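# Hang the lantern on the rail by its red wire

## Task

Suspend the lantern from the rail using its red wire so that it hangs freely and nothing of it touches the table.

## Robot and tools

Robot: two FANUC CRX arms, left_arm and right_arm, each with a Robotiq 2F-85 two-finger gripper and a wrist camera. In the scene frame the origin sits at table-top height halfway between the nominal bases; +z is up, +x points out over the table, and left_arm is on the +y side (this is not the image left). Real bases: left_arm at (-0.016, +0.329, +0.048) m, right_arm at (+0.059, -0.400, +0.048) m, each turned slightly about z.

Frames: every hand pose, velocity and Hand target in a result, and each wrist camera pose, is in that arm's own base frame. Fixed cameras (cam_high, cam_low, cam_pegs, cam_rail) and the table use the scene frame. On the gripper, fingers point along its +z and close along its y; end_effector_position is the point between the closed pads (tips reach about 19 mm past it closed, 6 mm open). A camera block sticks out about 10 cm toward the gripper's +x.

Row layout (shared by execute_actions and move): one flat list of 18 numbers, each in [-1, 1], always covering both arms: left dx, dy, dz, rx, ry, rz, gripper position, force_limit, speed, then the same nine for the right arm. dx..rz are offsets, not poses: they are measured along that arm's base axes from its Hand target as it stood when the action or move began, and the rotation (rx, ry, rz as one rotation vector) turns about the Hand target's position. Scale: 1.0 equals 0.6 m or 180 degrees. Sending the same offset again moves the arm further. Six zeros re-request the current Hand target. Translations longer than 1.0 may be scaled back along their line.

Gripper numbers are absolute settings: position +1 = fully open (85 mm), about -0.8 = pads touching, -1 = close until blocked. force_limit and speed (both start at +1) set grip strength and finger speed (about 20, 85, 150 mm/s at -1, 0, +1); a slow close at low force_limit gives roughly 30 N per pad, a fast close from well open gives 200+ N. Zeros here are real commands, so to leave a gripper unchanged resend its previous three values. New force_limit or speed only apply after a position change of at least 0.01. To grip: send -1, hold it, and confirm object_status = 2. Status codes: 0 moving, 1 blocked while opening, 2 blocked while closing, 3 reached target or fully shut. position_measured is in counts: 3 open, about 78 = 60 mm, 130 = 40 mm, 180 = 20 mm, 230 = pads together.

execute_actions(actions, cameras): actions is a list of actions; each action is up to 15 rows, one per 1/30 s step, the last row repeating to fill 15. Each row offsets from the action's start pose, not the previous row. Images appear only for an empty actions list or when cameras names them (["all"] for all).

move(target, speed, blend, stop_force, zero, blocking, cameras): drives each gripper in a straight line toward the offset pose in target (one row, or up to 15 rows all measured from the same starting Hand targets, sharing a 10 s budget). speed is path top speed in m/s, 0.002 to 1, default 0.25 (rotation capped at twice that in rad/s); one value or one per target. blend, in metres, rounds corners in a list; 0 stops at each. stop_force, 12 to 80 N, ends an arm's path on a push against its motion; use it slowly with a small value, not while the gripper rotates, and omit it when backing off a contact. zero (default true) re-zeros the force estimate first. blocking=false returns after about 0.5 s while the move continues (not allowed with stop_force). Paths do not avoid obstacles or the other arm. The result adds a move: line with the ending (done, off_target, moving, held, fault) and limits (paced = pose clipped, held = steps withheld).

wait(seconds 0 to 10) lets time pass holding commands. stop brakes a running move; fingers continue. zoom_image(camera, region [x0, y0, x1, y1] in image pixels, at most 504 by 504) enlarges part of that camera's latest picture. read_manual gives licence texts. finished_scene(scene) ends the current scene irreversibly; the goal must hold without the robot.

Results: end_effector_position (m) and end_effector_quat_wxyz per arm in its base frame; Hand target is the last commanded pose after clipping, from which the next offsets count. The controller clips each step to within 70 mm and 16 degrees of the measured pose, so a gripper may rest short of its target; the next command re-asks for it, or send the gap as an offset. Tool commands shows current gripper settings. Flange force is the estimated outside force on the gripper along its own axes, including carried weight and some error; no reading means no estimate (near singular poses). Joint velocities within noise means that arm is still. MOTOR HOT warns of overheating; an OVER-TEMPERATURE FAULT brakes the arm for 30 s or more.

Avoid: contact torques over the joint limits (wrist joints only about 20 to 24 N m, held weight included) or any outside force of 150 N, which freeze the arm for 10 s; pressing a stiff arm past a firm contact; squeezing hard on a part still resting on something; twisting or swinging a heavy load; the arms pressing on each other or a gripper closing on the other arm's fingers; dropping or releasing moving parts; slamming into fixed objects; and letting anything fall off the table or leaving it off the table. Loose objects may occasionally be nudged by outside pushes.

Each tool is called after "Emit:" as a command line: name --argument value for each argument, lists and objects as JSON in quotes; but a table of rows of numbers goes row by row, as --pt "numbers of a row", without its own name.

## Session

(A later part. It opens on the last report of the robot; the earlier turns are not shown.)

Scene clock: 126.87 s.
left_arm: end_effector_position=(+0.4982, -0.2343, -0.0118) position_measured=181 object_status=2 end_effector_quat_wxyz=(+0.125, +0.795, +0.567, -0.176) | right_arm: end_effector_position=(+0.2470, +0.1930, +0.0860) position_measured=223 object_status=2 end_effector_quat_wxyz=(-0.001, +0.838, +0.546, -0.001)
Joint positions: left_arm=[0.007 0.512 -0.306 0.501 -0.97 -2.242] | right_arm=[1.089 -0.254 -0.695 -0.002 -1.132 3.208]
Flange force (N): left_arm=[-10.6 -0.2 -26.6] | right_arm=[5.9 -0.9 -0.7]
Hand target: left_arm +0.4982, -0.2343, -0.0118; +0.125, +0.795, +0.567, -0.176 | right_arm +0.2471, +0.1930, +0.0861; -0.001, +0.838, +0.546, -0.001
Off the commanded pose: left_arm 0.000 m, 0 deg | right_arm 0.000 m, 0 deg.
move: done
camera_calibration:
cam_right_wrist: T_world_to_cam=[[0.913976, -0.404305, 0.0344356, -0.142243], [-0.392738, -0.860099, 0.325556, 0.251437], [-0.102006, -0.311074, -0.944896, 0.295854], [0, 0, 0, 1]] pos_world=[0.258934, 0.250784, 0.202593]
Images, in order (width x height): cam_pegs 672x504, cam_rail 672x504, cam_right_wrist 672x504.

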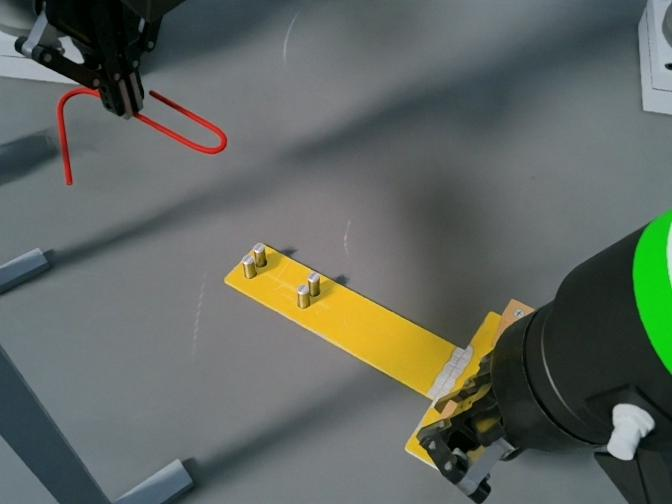

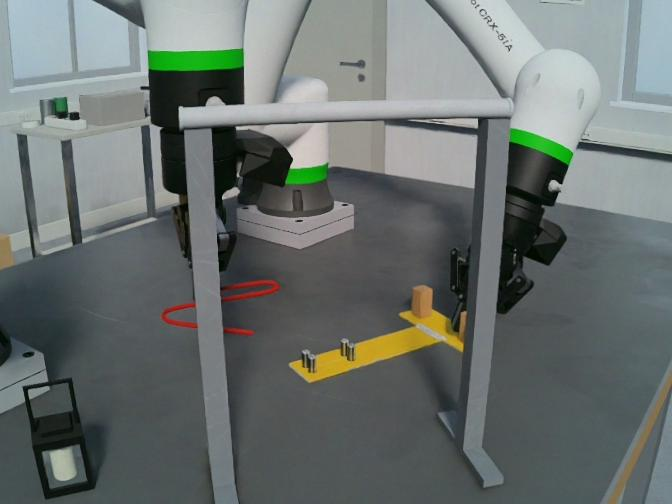

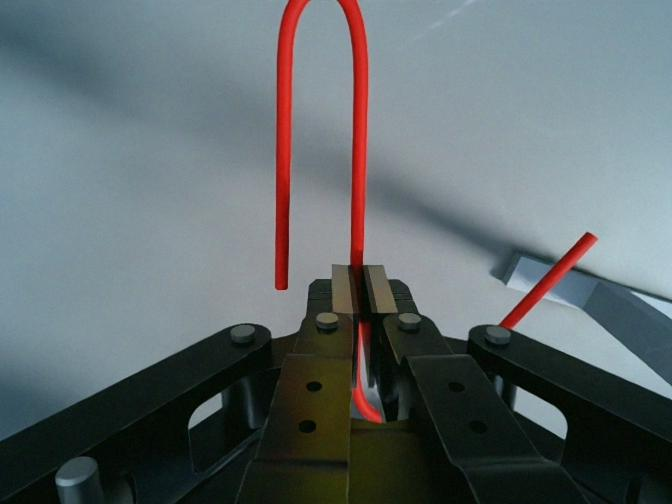

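Emit:
move --target '[0,0,0,0,0,0,-1,0,-1,0,0,-0.1842,0,0,0,-1,-0.5,-1]' --speed 0.15

Emit:
move --pt "0 0 0 0 0 0 -1 0 -1 0 0 0 0 0 0 -0.5 0 -1" --pt "0 0 0 0 0 0 -1 0 -1 0 0 0.15 0 0 0 -0.5 0 -1" --pt "0 0 0 0 0 0 -1 0 -1 0 -0.2 0.4 0 0 -0.5 -0.5 0 -1" --pt "0 0 0 0 0 0 -1 0 -1 0 -0.72 0.5 0 0 -1 -0.5 0 -1" --blend '[0,0.03,0.03,0]' --speed 0.4

Emit:
move --pt "0 0 0 0 0 0 0.2 0 -1 0 0 0 0 0 0 -0.5 0 -1" --pt "0 0 0.15 0 0 0 0.2 0 -1 0 0 0 0 0 0 -0.5 0 -1" --cameras '["all"]'

Scene clock: 128.43 s.
left_arm: end_effector_position=(+0.4982, -0.2343, -0.0118) position_measured=181 object_status=2 end_effector_quat_wxyz=(+0.125, +0.795, +0.567, -0.176) | right_arm: end_effector_position=(+0.2469, +0.1929, -0.0245) position_measured=223 object_status=2 end_effector_quat_wxyz=(-0.001, +0.838, +0.546, -0.001)
Joint positions: left_arm=[0.007 0.512 -0.306 0.501 -0.97 -2.242] | right_arm=[1.089 -0.038 -0.832 -0.003 -0.778 3.209]
Flange force (N): left_arm=[-10.7 -0.1 -26.5] | right_arm=[5.7 -0.9 0.9]
Hand target: left_arm +0.4982, -0.2343, -0.0118; +0.125, +0.795, +0.567, -0.176 | right_arm +0.2471, +0.1930, -0.0245; -0.001, +0.838, +0.546, -0.001
Off the commanded pose: left_arm 0.000 m, 0 deg | right_arm 0.000 m, 0 deg.
move: done

Scene clock: 133.97 s.
left_arm: end_effector_position=(+0.4982, -0.2343, -0.0118) position_measured=181 object_status=2 end_effector_quat_wxyz=(+0.125, +0.795, +0.567, -0.176) | right_arm: end_effector_position=(+0.2471, -0.2390, +0.2755) position_measured=192 object_status=3 end_effector_quat_wxyz=(+0.001, -0.546, +0.838, -0.001)
Joint positions: left_arm=[0.007 0.512 -0.306 0.501 -0.97 -2.242] | right_arm=[-0.382 -0.277 -0.257 -0.001 -1.589 1.536]
Flange force (N): left_arm=[-10.4 0.2 -26.4] | right_arm=[-1.9 -3.2 -3.7]
Hand target: left_arm +0.4982, -0.2343, -0.0118; +0.125, +0.795, +0.567, -0.176 | right_arm +0.2471, -0.2390, +0.2755; +0.001, -0.546, +0.838, -0.001
Off the commanded pose: left_arm 0.000 m, 0 deg | right_arm 0.000 m, 0 deg.
move: done

Scene clock: 136.53 s.
left_arm: end_effector_position=(+0.4981, -0.2343, +0.0782) position_measured=104 object_status=3 end_effector_quat_wxyz=(+0.125, +0.795, +0.567, -0.176) | right_arm: end_effector_position=(+0.2471, -0.2390, +0.2755) position_measured=192 object_status=3 end_effector_quat_wxyz=(+0.001, -0.546, +0.838, -0.001)
Joint positions: left_arm=[0.013 0.391 -0.225 0.448 -1.152 -2.141] | right_arm=[-0.382 -0.277 -0.257 -0.001 -1.589 1.536]
Flange force (N): left_arm=[-1.8 -4.2 -0.8] | right_arm=[-1.5 -5.4 -3.8]
Hand target: left_arm +0.4982, -0.2343, +0.0782; +0.125, +0.795, +0.567, -0.176 | right_arm +0.2471, -0.2390, +0.2755; +0.001, -0.546, +0.838, -0.001
Off the commanded pose: left_arm 0.000 m, 0 deg | right_arm 0.000 m, 0 deg.
move: done
camera_calibration:
cam_left_wrist: T_world_to_cam=[[0.946671, -0.322007, 0.011207, -0.54744], [-0.238612, -0.677277, 0.69596, -0.0761679], [-0.216514, -0.66152, -0.717993, 0.139715], [0, 0, 0, 1]] pos_world=[0.530322, -0.135442, 0.15946]
cam_right_wrist: T_world_to_cam=[[-0.913976, 0.404305, 0.0344356, 0.321425], [0.392738, 0.860099, 0.325556, 0.0352565], [0.102006, 0.311074, -0.944896, 0.43882], [0, 0, 0, 1]] pos_world=[0.235166, -0.296784, 0.392093]

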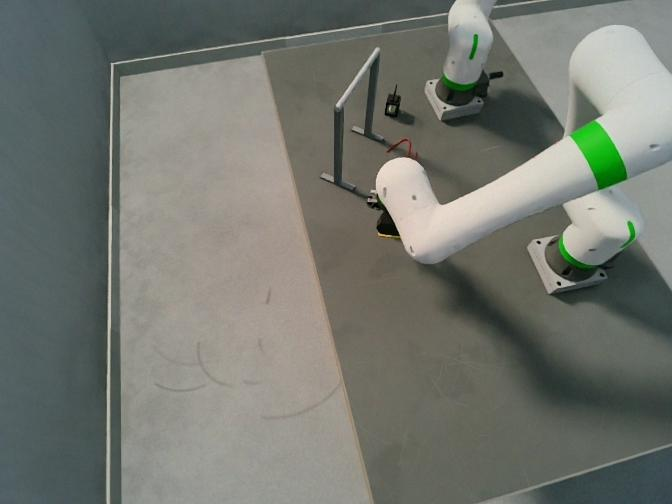

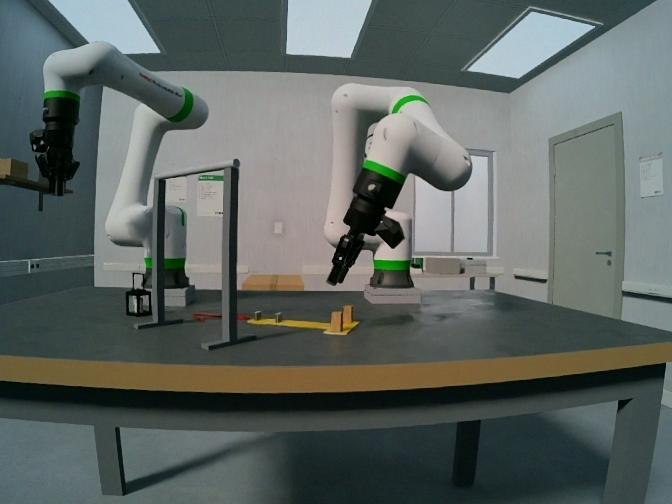

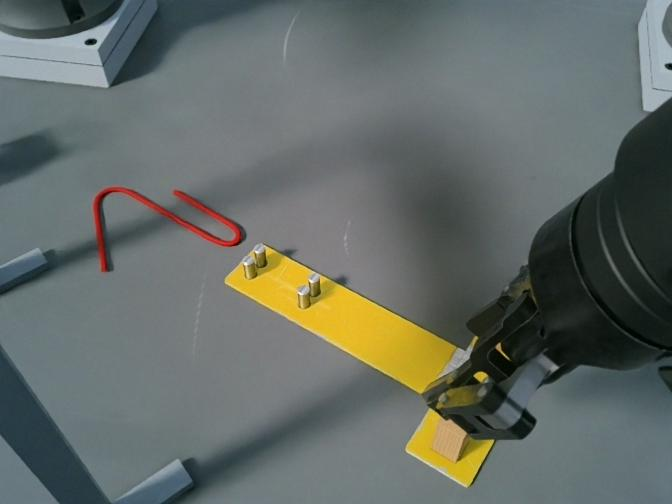

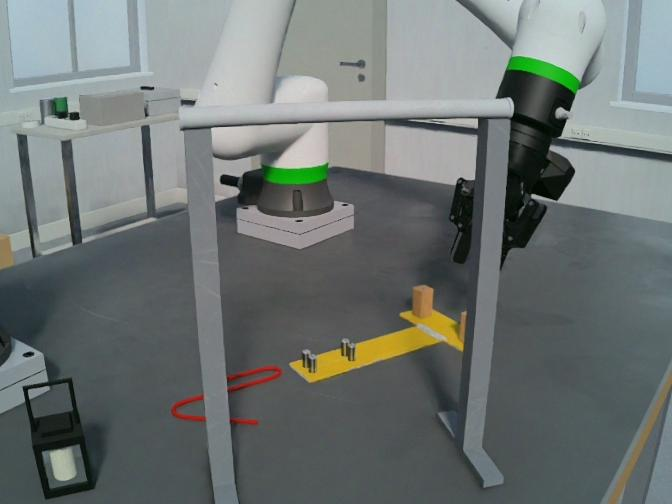

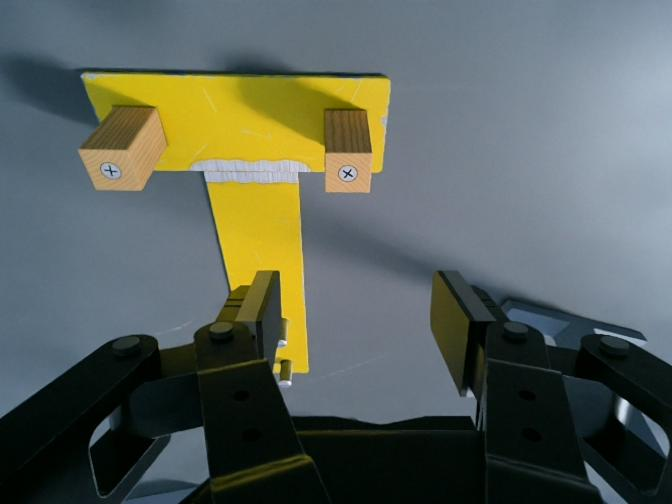

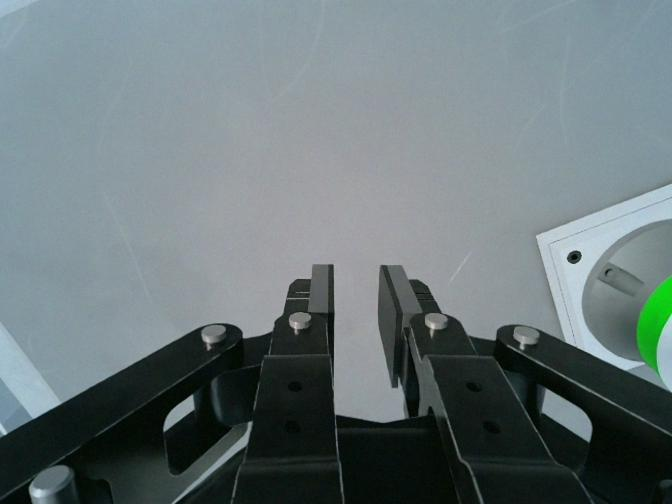

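Emit:
move --target '[0,0,-0.15,0,0,0,0.2,0,-1,0,0,0,0,0,0,-0.5,0,-1]'

Emit:
move --target '[0,0,0,0,0,0,-1,0,-1,0,0,0,0,0,0,-0.5,0,-1]'

Emit:
move --pt "0 0 0.007 0 0 0 -1 0 -1 0 0 0 0 0 0 -0.5 0 -1" --pt "0.05 0.4 0.007 0 0 0 -1 0 -1 0 0 0 0 0 0 -0.5 0 -1" --pt "0.05 0.4 0 0 0 0 -1 0 -1 0 0 0 0 0 0 -0.5 0 -1"

Emit:
move --pt "0 0 0 0 0 0 0.2 0 -1 0 0 0 0 0 0 -0.5 0 -1" --pt "0 0 0.3 0 0 0 0.2 0 -1 0 0 0 0 0 0 -0.5 0 -1" --cameras '["cam_high","cam_left_wrist"]'

Scene clock: 137.97 s.
left_arm: end_effector_position=(+0.4982, -0.2343, -0.0117) position_measured=104 object_status=3 end_effector_quat_wxyz=(+0.125, +0.795, +0.567, -0.176) | right_arm: end_effector_position=(+0.2471, -0.2390, +0.2755) position_measured=192 object_status=3 end_effector_quat_wxyz=(+0.001, -0.546, +0.838, -0.001)
Joint positions: left_arm=[0.007 0.512 -0.305 0.501 -0.97 -2.242] | right_arm=[-0.382 -0.277 -0.257 -0.001 -1.589 1.536]
Flange force (N): left_arm=[-2.2 -4.4 -2.1] | right_arm=[-1.8 -4.9 -3.5]
Hand target: left_arm +0.4982, -0.2343, -0.0118; +0.125, +0.795, +0.567, -0.176 | right_arm +0.2471, -0.2390, +0.2755; +0.001, -0.546, +0.838, -0.001
Off the commanded pose: left_arm 0.000 m, 0 deg | right_arm 0.000 m, 0 deg.
move: done

Scene clock: 139.87 s.
left_arm: end_effector_position=(+0.4982, -0.2343, -0.0118) position_measured=182 object_status=0 end_effector_quat_wxyz=(+0.125, +0.795, +0.567, -0.176) | right_arm: end_effector_position=(+0.2471, -0.2390, +0.2755) position_measured=192 object_status=3 end_effector_quat_wxyz=(+0.001, -0.546, +0.838, -0.001)
Joint positions: left_arm=[0.007 0.512 -0.306 0.501 -0.97 -2.242] | right_arm=[-0.382 -0.277 -0.257 -0.001 -1.589 1.536]
Flange force (N): left_arm=[-4.7 -6.6 -13.9] | right_arm=[-1.2 -5.5 -3.8]
Hand target: left_arm +0.4982, -0.2343, -0.0118; +0.125, +0.795, +0.567, -0.176 | right_arm +0.2471, -0.2390, +0.2755; +0.001, -0.546, +0.838, -0.001
Off the commanded pose: left_arm 0.000 m, 0 deg | right_arm 0.000 m, 0 deg.
move: done

Scene clock: 142.03 s.
left_arm: end_effector_position=(+0.5282, +0.0057, -0.0117) position_measured=182 object_status=2 end_effector_quat_wxyz=(+0.125, +0.795, +0.567, -0.176) | right_arm: end_effector_position=(+0.2471, -0.2390, +0.2755) position_measured=192 object_status=3 end_effector_quat_wxyz=(+0.001, -0.546, +0.838, -0.001)
Joint positions: left_arm=[0.435 0.581 -0.153 0.335 -1.17 -2.521] | right_arm=[-0.382 -0.277 -0.257 -0.001 -1.589 1.536]
Flange force (N): left_arm=[-3.2 -4.0 -14.6] | right_arm=[-2.1 -5.4 -3.5]
Hand target: left_arm +0.5282, +0.0057, -0.0118; +0.125, +0.795, +0.567, -0.176 | right_arm +0.2471, -0.2390, +0.2755; +0.001, -0.546, +0.838, -0.001
Off the commanded pose: left_arm 0.000 m, 0 deg | right_arm 0.000 m, 0 deg.
move: done

Scene clock: 144.93 s.
left_arm: end_effector_position=(+0.5281, +0.0057, +0.1682) position_measured=104 object_status=3 end_effector_quat_wxyz=(+0.125, +0.795, +0.567, -0.176) | right_arm: end_effector_position=(+0.2471, -0.2390, +0.2755) position_measured=192 object_status=3 end_effector_quat_wxyz=(+0.001, -0.546, +0.838, -0.001)
Joint positions: left_arm=[0.437 0.39 0.035 0.307 -1.531 -2.401] | right_arm=[-0.382 -0.277 -0.257 -0.001 -1.589 1.536]
Flange force (N): left_arm=[-2.5 -2.9 1.0] | right_arm=[-1.9 -4.7 -3.5]
Hand target: left_arm +0.5282, +0.0057, +0.1682; +0.125, +0.795, +0.567, -0.176 | right_arm +0.2471, -0.2390, +0.2755; +0.001, -0.546, +0.838, -0.001
Off the commanded pose: left_arm 0.000 m, 0 deg | right_arm 0.000 m, 0 deg.
move: done
camera_calibration:
cam_left_wrist: T_world_to_cam=[[0.946671, -0.322007, 0.0112063, -0.499567], [-0.238627, -0.677322, 0.695911, 0.0309258], [-0.216498, -0.661472, -0.718041, 0.369593], [0, 0, 0, 1]] pos_world=[0.560322, 0.104558, 0.24946]
Images, in order (width x height): cam_high 672x504, cam_left_wrist 672x504.

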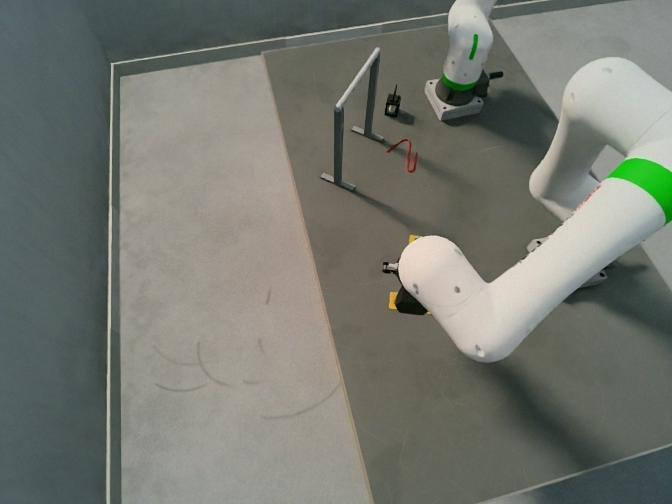

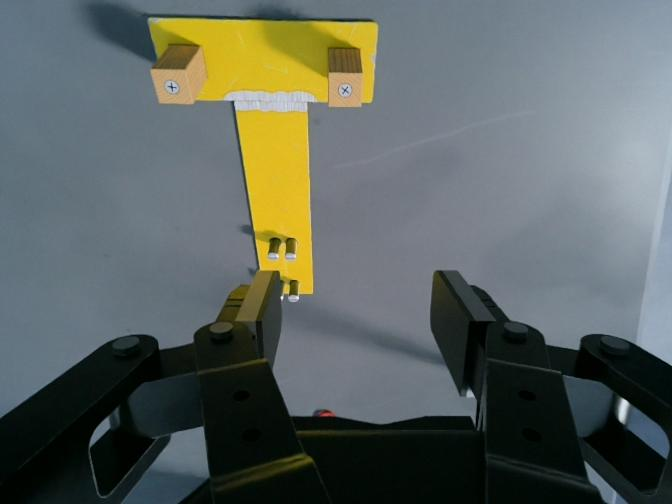

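Emit:
move --target '[0,0,0,0,0,0,0.2,0,-1,-0.03,0.31,0,0,0,0.694,-0.5,0,-1]' --cameras '["cam_right_wrist","cam_rail","cam_high"]'

Scene clock: 150.17 s.
left_arm: end_effector_position=(+0.5282, +0.0057, +0.1682) position_measured=104 object_status=3 end_effector_quat_wxyz=(+0.125, +0.795, +0.567, -0.176) | right_arm: end_effector_position=(+0.2291, -0.0530, +0.2755) position_measured=192 object_status=3 end_effector_quat_wxyz=(-0.001, +0.995, +0.096, +0.000)
Joint positions: left_arm=[0.437 0.39 0.035 0.307 -1.531 -2.401] | right_arm=[0.356 -0.593 -0.445 -0.002 -1.718 2.979]
Flange force (N): left_arm=[-2.3 -3.1 1.1] | right_arm=[0.9 -4.5 -4.0]
Hand target: left_arm +0.5282, +0.0057, +0.1682; +0.125, +0.795, +0.567, -0.176 | right_arm +0.2291, -0.0530, +0.2755; -0.001, +0.995, +0.096, +0.000
Off the commanded pose: left_arm 0.000 m, 0 deg | right_arm 0.000 m, 0 deg.
move: done
camera_calibration:
cam_right_wrist: T_world_to_cam=[[0.191589, -0.980874, 0.0343614, -0.0968243], [-0.930072, -0.170262, 0.325542, 0.130748], [-0.313466, -0.0943289, -0.944903, 0.456481], [0, 0, 0, 1]] pos_world=[0.283246, -0.0296517, 0.392093]
Images, in order (width x height): cam_high 672x504, cam_rail 672x504, cam_right_wrist 672x504.

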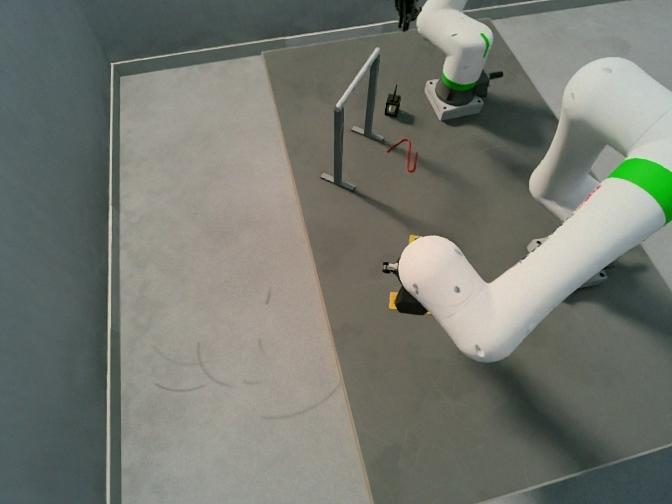

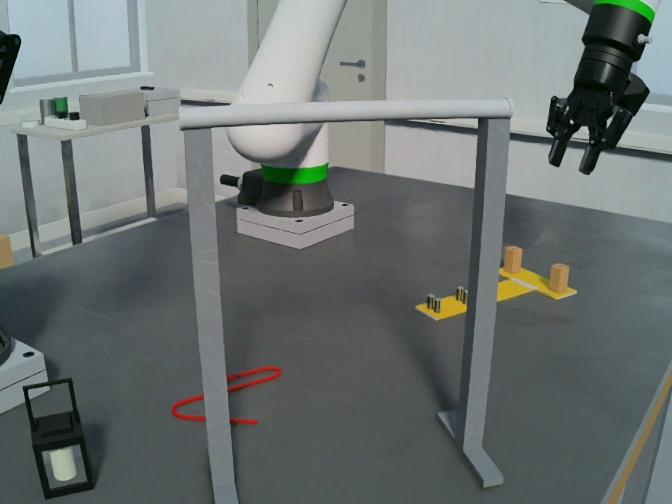

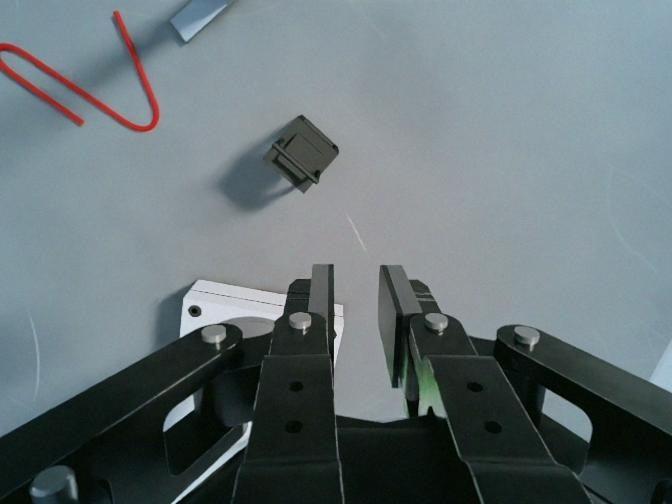

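Emit:
move --pt "0 0 0 0 0 0 0.2 0 -1 0.0125 0.0517 -0.15 0 0 -0.735 -0.2 0 -1" --pt "0 0 0 0 0 0 0.2 0 -1 0.0125 0.0517 -0.27 0 0 -0.735 -0.2 0 -1" --speed 0.35 --cameras '["cam_right_wrist","cam_rail"]'

Scene clock: 155.03 s.
left_arm: end_effector_position=(+0.5282, +0.0057, +0.1682) position_measured=104 object_status=3 end_effector_quat_wxyz=(+0.125, +0.795, +0.567, -0.176) | right_arm: end_effector_position=(+0.2366, -0.0220, +0.1135) position_measured=154 object_status=3 end_effector_quat_wxyz=(+0.001, -0.491, +0.871, -0.001)
Joint positions: left_arm=[0.437 0.39 0.035 0.307 -1.531 -2.401] | right_arm=[0.488 -0.562 -0.812 0.001 -1.32 0.537]
Flange force (N): left_arm=[-2.4 -3.2 1.5] | right_arm=[-4.8 4.0 -2.6]
Hand target: left_arm +0.5282, +0.0057, +0.1682; +0.125, +0.795, +0.567, -0.176 | right_arm +0.2366, -0.0220, +0.1135; +0.001, -0.491, +0.871, -0.001
Off the commanded pose: left_arm 0.000 m, 0 deg | right_arm 0.000 m, 0 deg.
move: done
camera_calibration:
cam_right_wrist: T_world_to_cam=[[-0.85448, 0.518343, 0.0344127, 0.218131], [0.499937, 0.802522, 0.325609, -0.121118], [0.14116, 0.29543, -0.944878, 0.209723], [0, 0, 0, 1]] pos_world=[0.217336, -0.0778254, 0.230093]
Images, in order (width x height): cam_rail 672x504, cam_right_wrist 672x504.

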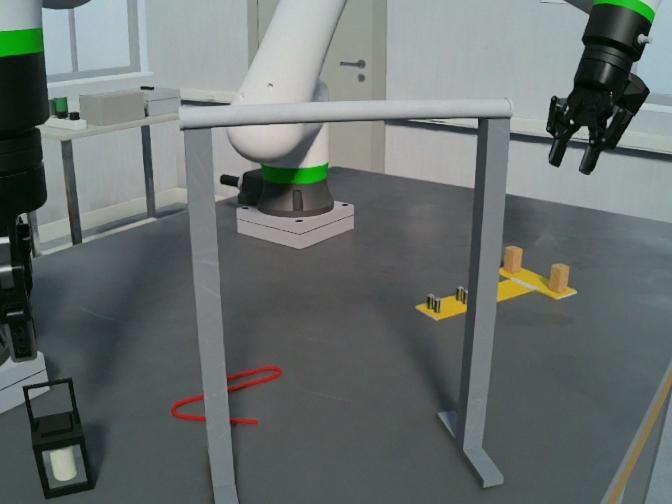

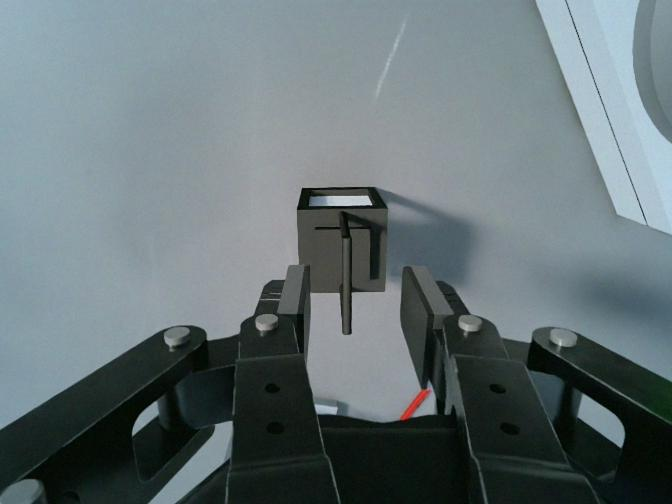

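Emit:
move --target '[0,0,0,0,0,0,0.2,0,-1,0.0065,0.0105,-0.0858,0,0,0,-0.2,0,-1]' --speed 0.15

Emit:
move --target '[0,0,0,0,0,0,0.2,0,-1,0,0,0,0,0,0,-1,-1,-1]'

Emit:
move --pt "0 0 0 0 0 0 0.2 0 -1 0 0 0.15 0 0 0 -1 -1 -1" --pt "0 0 0 0 0 0 0.2 0 -1 -0.1 0.35 0.2 0 0 0.04 -1 -1 -1" --pt "0 0 0 0 0 0 0.2 0 -1 -0.16 0.722 0.1 0 0 0.047 -1 -1 -1" --pt "0 0 0 0 0 0 0.2 0 -1 -0.16 0.722 0.006 0 0 0.047 -1 -1 -1" --speed '[0.1,0.25,0.25,0.1]' --blend '[0.02,0.05,0.01,0]' --cameras '["cam_right_wrist","cam_rail","cam_pegs"]'

Scene clock: 156.17 s.
left_arm: end_effector_position=(+0.5282, +0.0057, +0.1682) position_measured=104 object_status=3 end_effector_quat_wxyz=(+0.125, +0.795, +0.567, -0.176) | right_arm: end_effector_position=(+0.2405, -0.0157, +0.0621) position_measured=154 object_status=3 end_effector_quat_wxyz=(+0.001, -0.491, +0.871, -0.001)
Joint positions: left_arm=[0.437 0.39 0.035 0.307 -1.531 -2.401] | right_arm=[0.506 -0.486 -0.9 0.001 -1.155 0.519]
Flange force (N): left_arm=[-2.5 -3.8 1.1] | right_arm=[-3.6 0.2 -2.0]
Hand target: left_arm +0.5282, +0.0057, +0.1682; +0.125, +0.795, +0.567, -0.176 | right_arm +0.2405, -0.0157, +0.0621; +0.001, -0.491, +0.871, -0.001
Off the commanded pose: left_arm 0.000 m, 0 deg | right_arm 0.000 m, 0 deg.
move: done

Scene clock: 157.77 s.
left_arm: end_effector_position=(+0.5282, +0.0057, +0.1682) position_measured=104 object_status=3 end_effector_quat_wxyz=(+0.125, +0.795, +0.567, -0.176) | right_arm: end_effector_position=(+0.2405, -0.0157, +0.0620) position_measured=224 object_status=0 end_effector_quat_wxyz=(+0.001, -0.491, +0.871, -0.001)
Joint positions: left_arm=[0.437 0.39 0.035 0.307 -1.531 -2.401] | right_arm=[0.506 -0.486 -0.9 0.001 -1.155 0.519]
Flange force (N): left_arm=[-2.6 -3.8 1.5] | right_arm=[-4.7 0.6 -0.6]
Hand target: left_arm +0.5282, +0.0057, +0.1682; +0.125, +0.795, +0.567, -0.176 | right_arm +0.2405, -0.0157, +0.0621; +0.001, -0.491, +0.871, -0.001
Off the commanded pose: left_arm 0.000 m, 0 deg | right_arm 0.000 m, 0 deg.
move: done

Scene clock: 161.40 s.
left_arm: end_effector_position=(+0.5282, +0.0057, +0.1682) position_measured=104 object_status=3 end_effector_quat_wxyz=(+0.125, +0.795, +0.567, -0.176) | right_arm: end_effector_position=(+0.1444, +0.4175, +0.0657) position_measured=224 object_status=2 end_effector_quat_wxyz=(+0.001, -0.554, +0.833, +0.000)
Joint positions: left_arm=[0.437 0.39 0.035 0.307 -1.531 -2.401] | right_arm=[1.538 0.12 -0.402 0.002 -1.049 -0.365]
Flange force (N): left_arm=[-2.5 -3.5 1.1] | right_arm=[-7.0 3.3 2.3]
Hand target: left_arm +0.5282, +0.0057, +0.1682; +0.125, +0.795, +0.567, -0.176 | right_arm +0.1445, +0.4175, +0.0657; +0.001, -0.554, +0.833, -0.001
Off the commanded pose: left_arm 0.000 m, 0 deg | right_arm 0.000 m, 0 deg.
move: done
camera_calibration:
cam_right_wrist: T_world_to_cam=[[-0.921404, 0.387066, 0.0345649, -0.0223921], [0.376556, 0.867316, 0.325528, -0.421393], [0.096022, 0.312958, -0.9449, 0.046823], [0, 0, 0, 1]] pos_world=[0.13355, 0.359494, 0.182192]
Images, in order (width x height): cam_pegs 672x504, cam_rail 672x504, cam_right_wrist 672x504.

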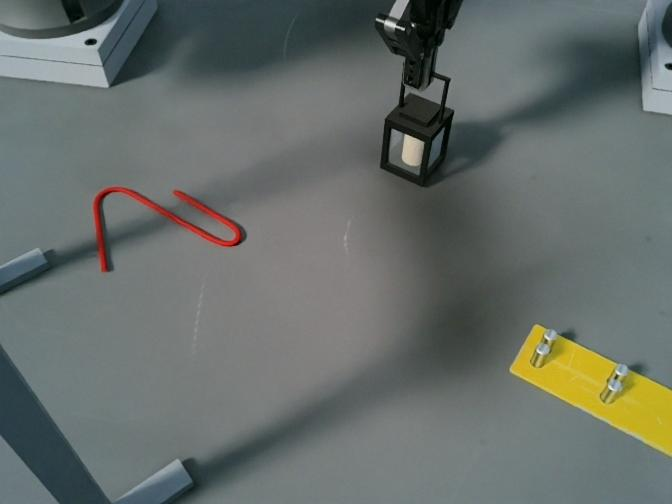

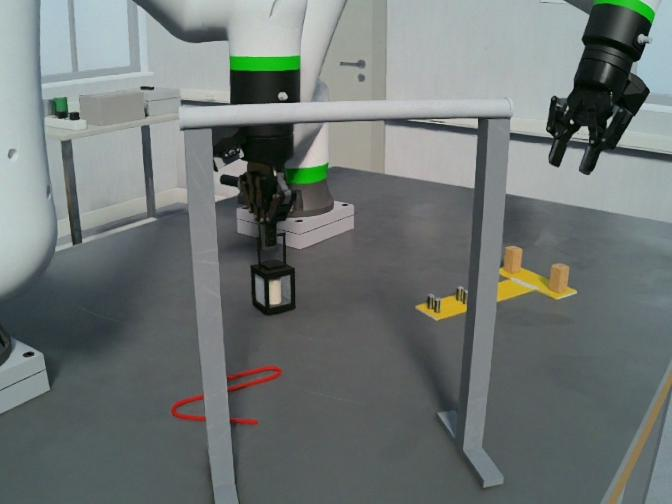

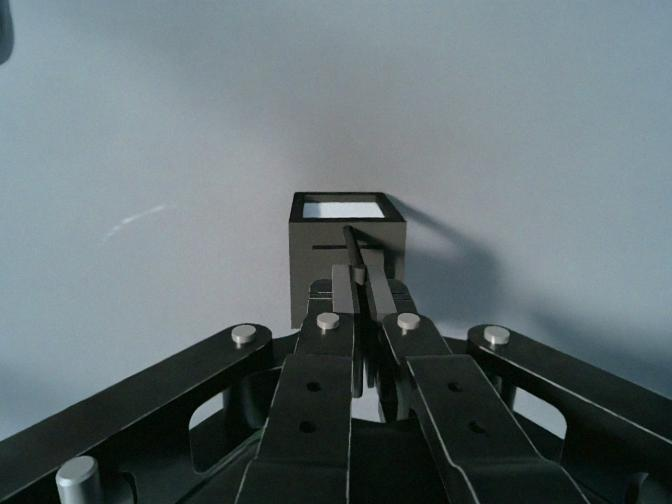

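Emit:
move --target '[0,0,0,0,0,0,0.2,0,-1,0,0,-0.0055,0,0,0,-1,-1,-1]' --speed 0.05

Emit:
move --pt "0 0 0 0 0 0 0.2 0 -1 0 0 0 0 0 0 -0.5 0 -1" --pt "0 0 0 0 0 0 0.2 0 -1 0 0 0.15 0 0 0 -0.5 0 -1" --pt "0 0 0 0 0 0 0.2 0 -1 0.05 -0.55 0.35 0 0 0 -0.5 0 -1" --pt "0 0 0 0 0 0 0.2 0 -1 0.17 -1.0 0.4 0 0 0 -0.5 0 -1" --blend '[0,0.02,0.1,0]' --speed 0.4 --cameras '["cam_high","cam_rail","cam_pegs"]'

Scene clock: 162.50 s.
left_arm: end_effector_position=(+0.5282, +0.0057, +0.1682) position_measured=104 object_status=3 end_effector_quat_wxyz=(+0.125, +0.795, +0.567, -0.176) | right_arm: end_effector_position=(+0.1445, +0.4175, +0.0624) position_measured=224 object_status=2 end_effector_quat_wxyz=(+0.001, -0.554, +0.833, +0.000)
Joint positions: left_arm=[0.437 0.39 0.035 0.307 -1.531 -2.401] | right_arm=[1.538 0.124 -0.405 0.002 -1.041 -0.365]
Flange force (N): left_arm=[-3.0 -3.4 0.8] | right_arm=[-5.9 3.1 -1.4]
Hand target: left_arm +0.5282, +0.0057, +0.1682; +0.125, +0.795, +0.567, -0.176 | right_arm +0.1445, +0.4175, +0.0624; +0.001, -0.554, +0.833, -0.001
Off the commanded pose: left_arm 0.000 m, 0 deg | right_arm 0.000 m, 0 deg.
move: done

Scene clock: 166.43 s.
left_arm: end_effector_position=(+0.5282, +0.0057, +0.1682) position_measured=104 object_status=3 end_effector_quat_wxyz=(+0.125, +0.795, +0.567, -0.176) | right_arm: end_effector_position=(+0.2465, -0.1825, +0.3024) position_measured=192 object_status=3 end_effector_quat_wxyz=(+0.001, -0.554, +0.833, -0.001)
Joint positions: left_arm=[0.437 0.39 0.035 0.307 -1.531 -2.401] | right_arm=[-0.2 -0.375 -0.262 0 -1.681 1.373]
Flange force (N): left_arm=[-2.8 -4.2 1.0] | right_arm=[-2.5 -2.9 -3.7]
Hand target: left_arm +0.5282, +0.0057, +0.1682; +0.125, +0.795, +0.567, -0.176 | right_arm +0.2465, -0.1825, +0.3024; +0.001, -0.554, +0.833, -0.001
Off the commanded pose: left_arm 0.000 m, 0 deg | right_arm 0.000 m, 0 deg.
move: done; limits=paced
Images, in order (width x height): cam_high 672x504, cam_pegs 672x504, cam_rail 672x504.

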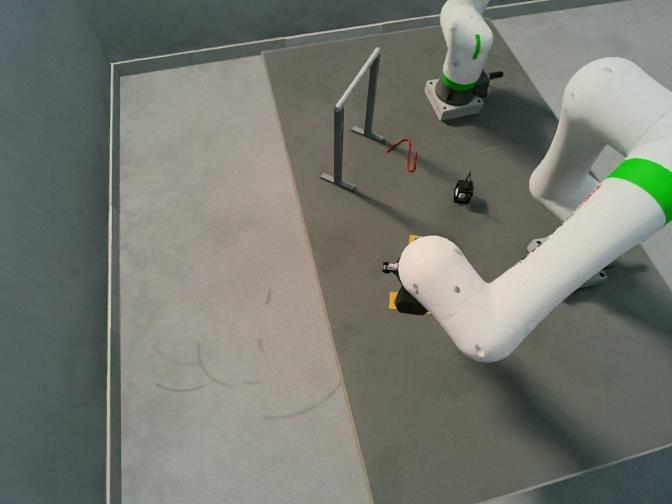

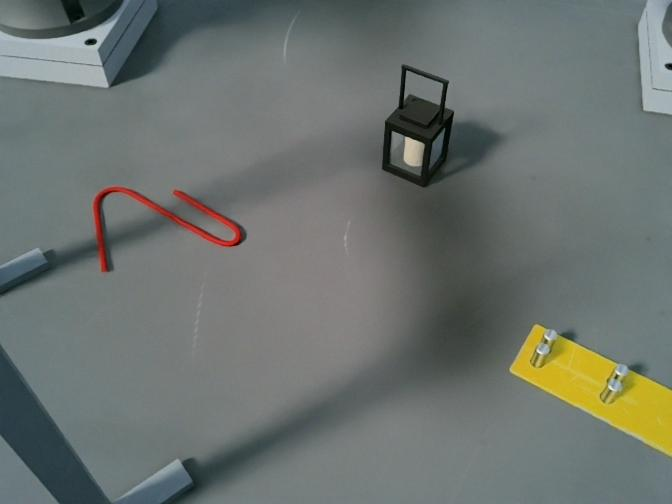

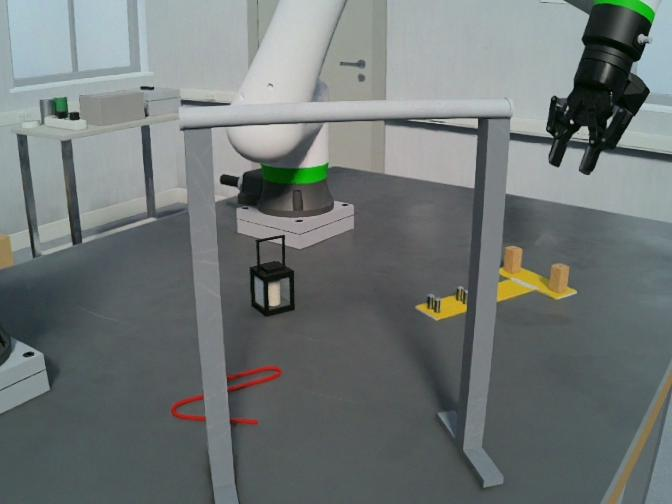

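Emit:
move --pt "-0.1 -0.4 0.08 0.1313 -0.0457 0 -0.2 0 -1 0 0 0 0 0 0 -0.5 0 -1" --pt "-0.32 -0.86 0.0 0.1313 -0.0457 0 -0.2 0 -1 0 0 0 0 0 0 -0.5 0 -1" --speed 0.4 --blend 0.05 --cameras '["cam_left_wrist","cam_high"]'

Scene clock: 168.90 s.
left_arm: end_effector_position=(+0.3362, -0.5103, +0.1683) position_measured=154 object_status=3 end_effector_quat_wxyz=(-0.001, +0.814, +0.581, +0.001) | right_arm: end_effector_position=(+0.2465, -0.1825, +0.3024) position_measured=192 object_status=3 end_effector_quat_wxyz=(+0.001, -0.554, +0.833, -0.001)
Joint positions: left_arm=[-0.775 0.439 0.263 -0.002 -1.396 -1.127] | right_arm=[-0.2 -0.375 -0.262 0 -1.681 1.373]
Flange force (N): left_arm=[1.6 -3.7 0.9] | right_arm=[-3.0 -2.8 -3.8]
Hand target: left_arm +0.3362, -0.5103, +0.1682; -0.001, +0.814, +0.581, +0.001 | right_arm +0.2465, -0.1825, +0.3024; +0.001, -0.554, +0.833, -0.001
Off the commanded pose: left_arm 0.000 m, 0 deg | right_arm 0.000 m, 0 deg.
move: done; limits=paced
camera_calibration:
cam_left_wrist: T_world_to_cam=[[0.944882, -0.327144, 0.0132168, -0.48632], [-0.313285, -0.891647, 0.32683, -0.386589], [-0.0951359, -0.312956, -0.944991, 0.162011], [0, 0, 0, 1]] pos_world=[0.353815, -0.453095, 0.285875]
Images, in order (width x height): cam_high 672x504, cam_left_wrist 672x504.

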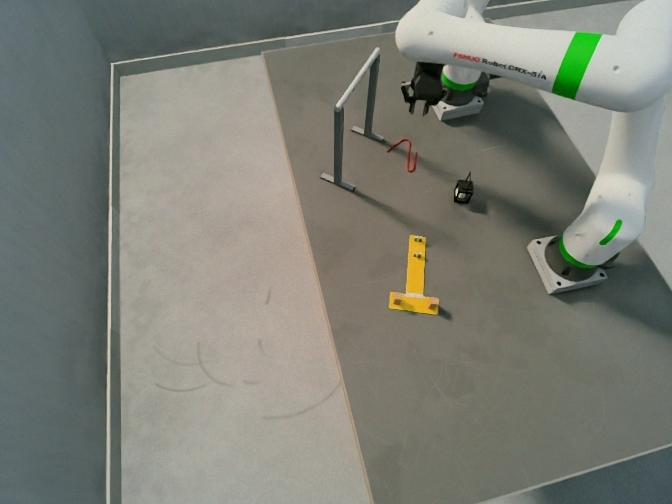

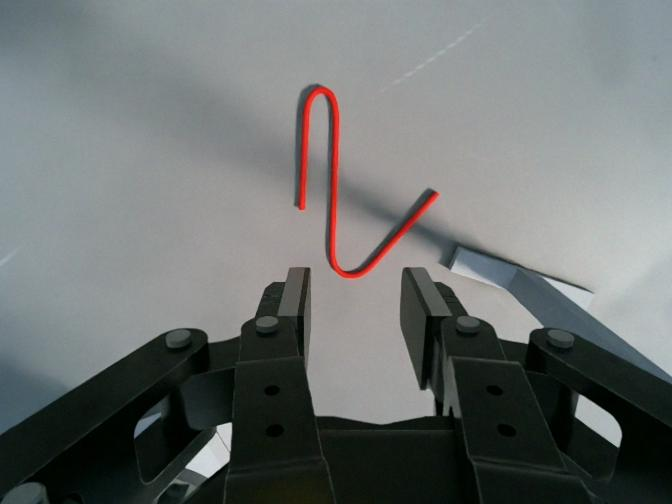

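Emit:
move --pt "-0.0252 -0.0462 -0.15 0 0 -0.007 -0.4 0 -1 0 0 0 0 0 0 -0.5 0 -1" --pt "-0.0252 -0.0462 -0.3178 0 0 -0.007 -0.4 0 -1 0 0 0 0 0 0 -0.5 0 -1"

Emit:
move --target '[0,0,0,0,0,0,-1,0.5,-1,0,0,0,0,0,0,-0.5,0,-1]'

Emit:
move --target '[0,0,0.3,0,0,0,-1,0.5,-1,0,0,0,0,0,0,-0.5,0,-1]' --cameras '["cam_left_wrist"]'

Scene clock: 172.10 s.
left_arm: end_effector_position=(+0.3210, -0.5379, -0.0225) position_measured=179 object_status=3 end_effector_quat_wxyz=(-0.001, +0.821, +0.572, +0.001) | right_arm: end_effector_position=(+0.2465, -0.1825, +0.3024) position_measured=192 object_status=3 end_effector_quat_wxyz=(+0.001, -0.554, +0.833, -0.001)
Joint positions: left_arm=[-0.825 0.643 0.098 -0.003 -1.027 -1.098] | right_arm=[-0.2 -0.375 -0.262 0 -1.681 1.373]
Flange force (N): left_arm=[1.1 -2.5 -1.0] | right_arm=[-3.0 -4.1 -3.8]
Hand target: left_arm +0.3210, -0.5380, -0.0224; -0.001, +0.820, +0.572, +0.001 | right_arm +0.2465, -0.1825, +0.3024; +0.001, -0.554, +0.833, -0.001
Off the commanded pose: left_arm 0.000 m, 0 deg | right_arm 0.000 m, 0 deg.
move: done

Scene clock: 173.57 s.
left_arm: end_effector_position=(+0.3210, -0.5380, -0.0224) position_measured=228 object_status=0 end_effector_quat_wxyz=(-0.001, +0.820, +0.572, +0.001) | right_arm: end_effector_position=(+0.2465, -0.1825, +0.3024) position_measured=192 object_status=3 end_effector_quat_wxyz=(+0.001, -0.554, +0.833, -0.001)
Joint positions: left_arm=[-0.825 0.643 0.098 -0.002 -1.027 -1.098] | right_arm=[-0.2 -0.375 -0.262 0 -1.681 1.373]
Flange force (N): left_arm=[1.7 -3.7 -1.6] | right_arm=[-2.8 -3.7 -4.0]
Hand target: left_arm +0.3210, -0.5380, -0.0224; -0.001, +0.820, +0.572, +0.001 | right_arm +0.2465, -0.1825, +0.3024; +0.001, -0.554, +0.833, -0.001
Off the commanded pose: left_arm 0.000 m, 0 deg | right_arm 0.000 m, 0 deg.
move: done

Scene clock: 174.73 s.
left_arm: end_effector_position=(+0.3210, -0.5381, +0.1576) position_measured=228 object_status=2 end_effector_quat_wxyz=(-0.001, +0.821, +0.572, +0.001) | right_arm: end_effector_position=(+0.2465, -0.1825, +0.3024) position_measured=192 object_status=3 end_effector_quat_wxyz=(+0.001, -0.554, +0.833, -0.001)
Joint positions: left_arm=[-0.825 0.483 0.301 -0.002 -1.39 -1.099] | right_arm=[-0.2 -0.375 -0.262 0 -1.681 1.373]
Flange force (N): left_arm=[1.5 -3.1 -0.3] | right_arm=[-3.3 -3.9 -4.3]
Hand target: left_arm +0.3210, -0.5380, +0.1576; -0.001, +0.820, +0.572, +0.001 | right_arm +0.2465, -0.1825, +0.3024; +0.001, -0.554, +0.833, -0.001
Off the commanded pose: left_arm 0.000 m, 0 deg | right_arm 0.000 m, 0 deg.
move: done
camera_calibration:
cam_left_wrist: T_world_to_cam=[[0.93745, -0.347873, 0.013145, -0.489626], [-0.332813, -0.884514, 0.326909, -0.402499], [-0.102096, -0.310835, -0.944964, 0.145147], [0, 0, 0, 1]] pos_world=[0.339862, -0.481227, 0.275175]
Images, in order (width x height): cam_left_wrist 672x504.

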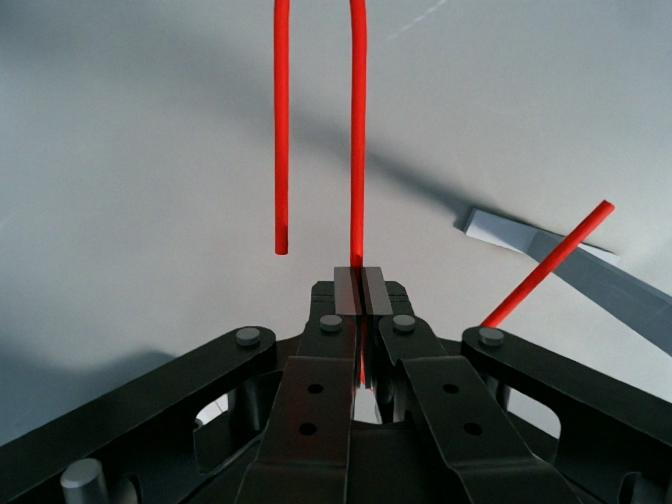

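Emit:
move --target '[0.0,0.3,0.07,-0.469,0.173,0,-1,0.5,-1,0,0,0,0,0,0,-0.5,0,-1]' --cameras '["cam_left_wrist","cam_rail"]'

Emit:
move --target '[0.0167,0.0208,-0.1,-0.0913,-0.2475,0,-1,0.5,-1,0,0,0,0,0,0,-0.5,0,-1]' --cameras '["cam_left_wrist","cam_rail","cam_pegs"]'

Scene clock: 179.63 s.
left_arm: end_effector_position=(+0.3210, -0.3580, +0.1995) position_measured=228 object_status=2 end_effector_quat_wxyz=(+0.404, +0.581, +0.405, -0.579) | right_arm: end_effector_position=(+0.2465, -0.1825, +0.3024) position_measured=192 object_status=3 end_effector_quat_wxyz=(+0.001, -0.554, +0.833, -0.001)
Joint positions: left_arm=[-0.071 0.416 -0.8 1.305 -1.665 -2.8] | right_arm=[-0.2 -0.375 -0.262 0 -1.681 1.373]
Flange force (N): left_arm=[-3.1 -0.7 1.6] | right_arm=[-2.5 -4.0 -3.8]
Hand target: left_arm +0.3210, -0.3580, +0.1996; +0.404, +0.581, +0.405, -0.579 | right_arm +0.2465, -0.1825, +0.3024; +0.001, -0.554, +0.833, -0.001
Off the commanded pose: left_arm 0.000 m, 0 deg | right_arm 0.000 m, 0 deg.
move: done
camera_calibration:
cam_left_wrist: T_world_to_cam=[[0.942697, -0.333645, 0.00166358, -0.421825], [0.107482, 0.308396, 0.945166, -0.0945502], [-0.315863, -0.890827, 0.326585, -0.151997], [0, 0, 0, 1]] pos_world=[0.359805, -0.246984, 0.139707]
Images, in order (width x height): cam_rail 672x504, cam_left_wrist 672x504.

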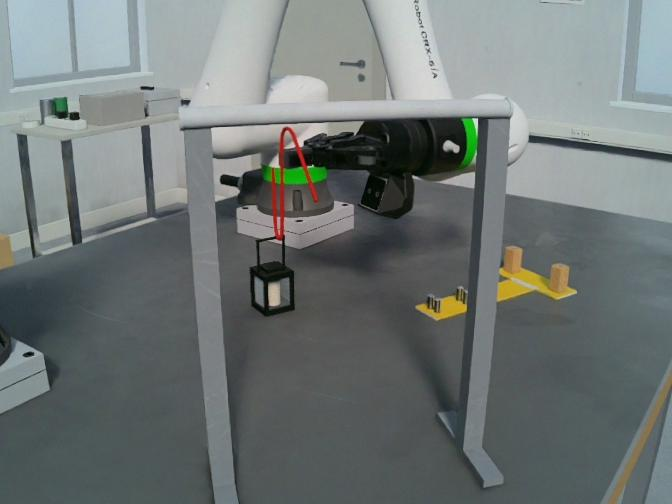

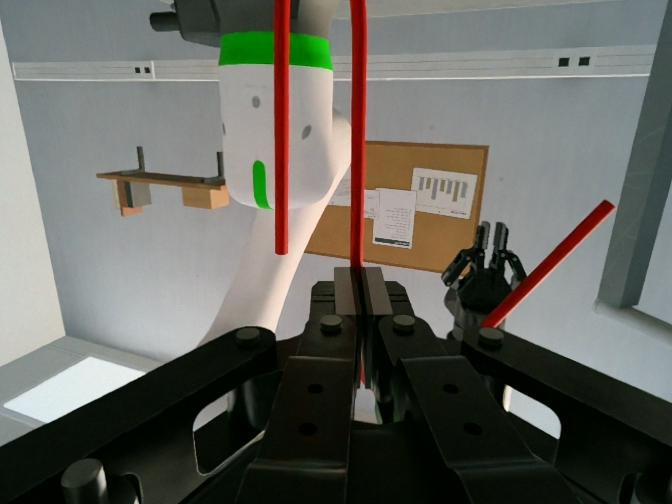

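Scene clock: 181.73 s.
left_arm: end_effector_position=(+0.3311, -0.3456, +0.1394) position_measured=228 object_status=2 end_effector_quat_wxyz=(+0.603, +0.694, +0.137, -0.367) | right_arm: end_effector_position=(+0.2465, -0.1825, +0.3024) position_measured=192 object_status=3 end_effector_quat_wxyz=(+0.001, -0.554, +0.833, -0.001)
Joint positions: left_arm=[-0.027 0.569 -0.77 1.254 -1.642 -3.751] | right_arm=[-0.2 -0.375 -0.262 0 -1.681 1.373]
Flange force (N): left_arm=[-2.5 2.0 1.3] | right_arm=[-3.4 -3.2 -3.8]
Hand target: left_arm +0.3311, -0.3456, +0.1396; +0.604, +0.694, +0.137, -0.367 | right_arm +0.2465, -0.1825, +0.3024; +0.001, -0.554, +0.833, -0.001
Off the commanded pose: left_arm 0.000 m, 0 deg | right_arm 0.000 m, 0 deg.
move: done
camera_calibration:
cam_left_wrist: T_world_to_cam=[[0.637108, -0.221289, 0.738325, -0.389802], [-0.544566, 0.54867, 0.634357, 0.299578], [-0.545473, -0.806221, 0.229056, 0.000802012], [0, 0, 0, 1]] pos_world=[0.411924, -0.249982, 0.0975775]
Images, in order (width x height): cam_pegs 672x504, cam_rail 672x504, cam_left_wrist 672x504.

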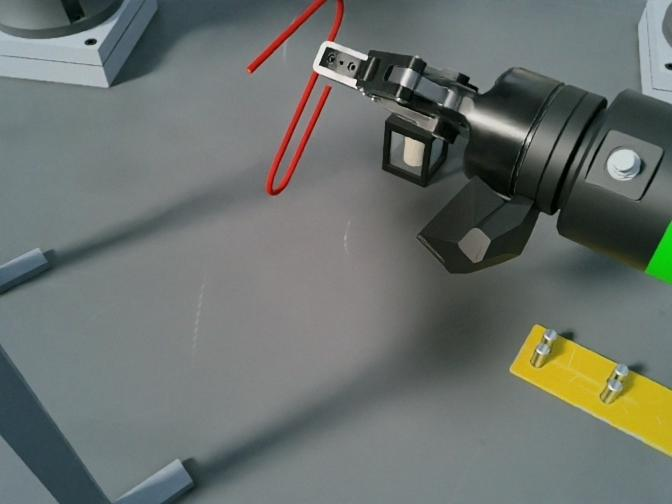

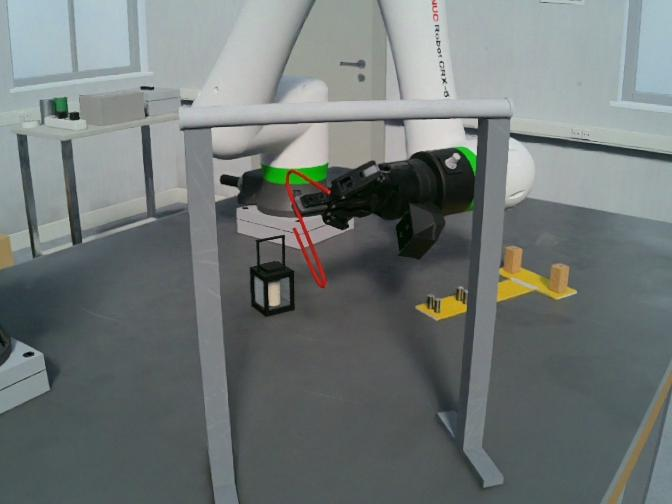

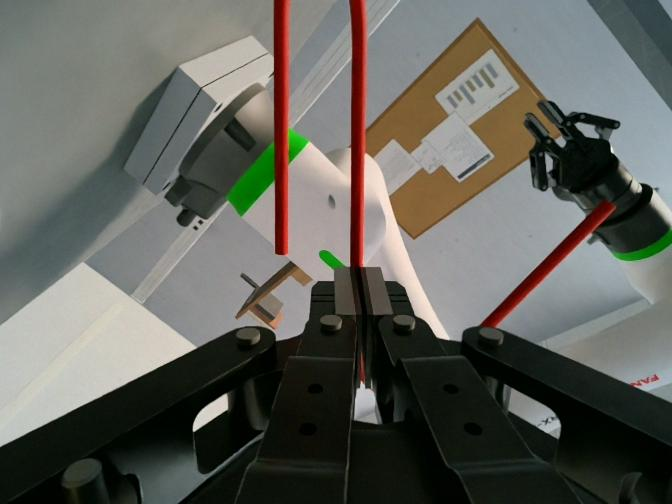

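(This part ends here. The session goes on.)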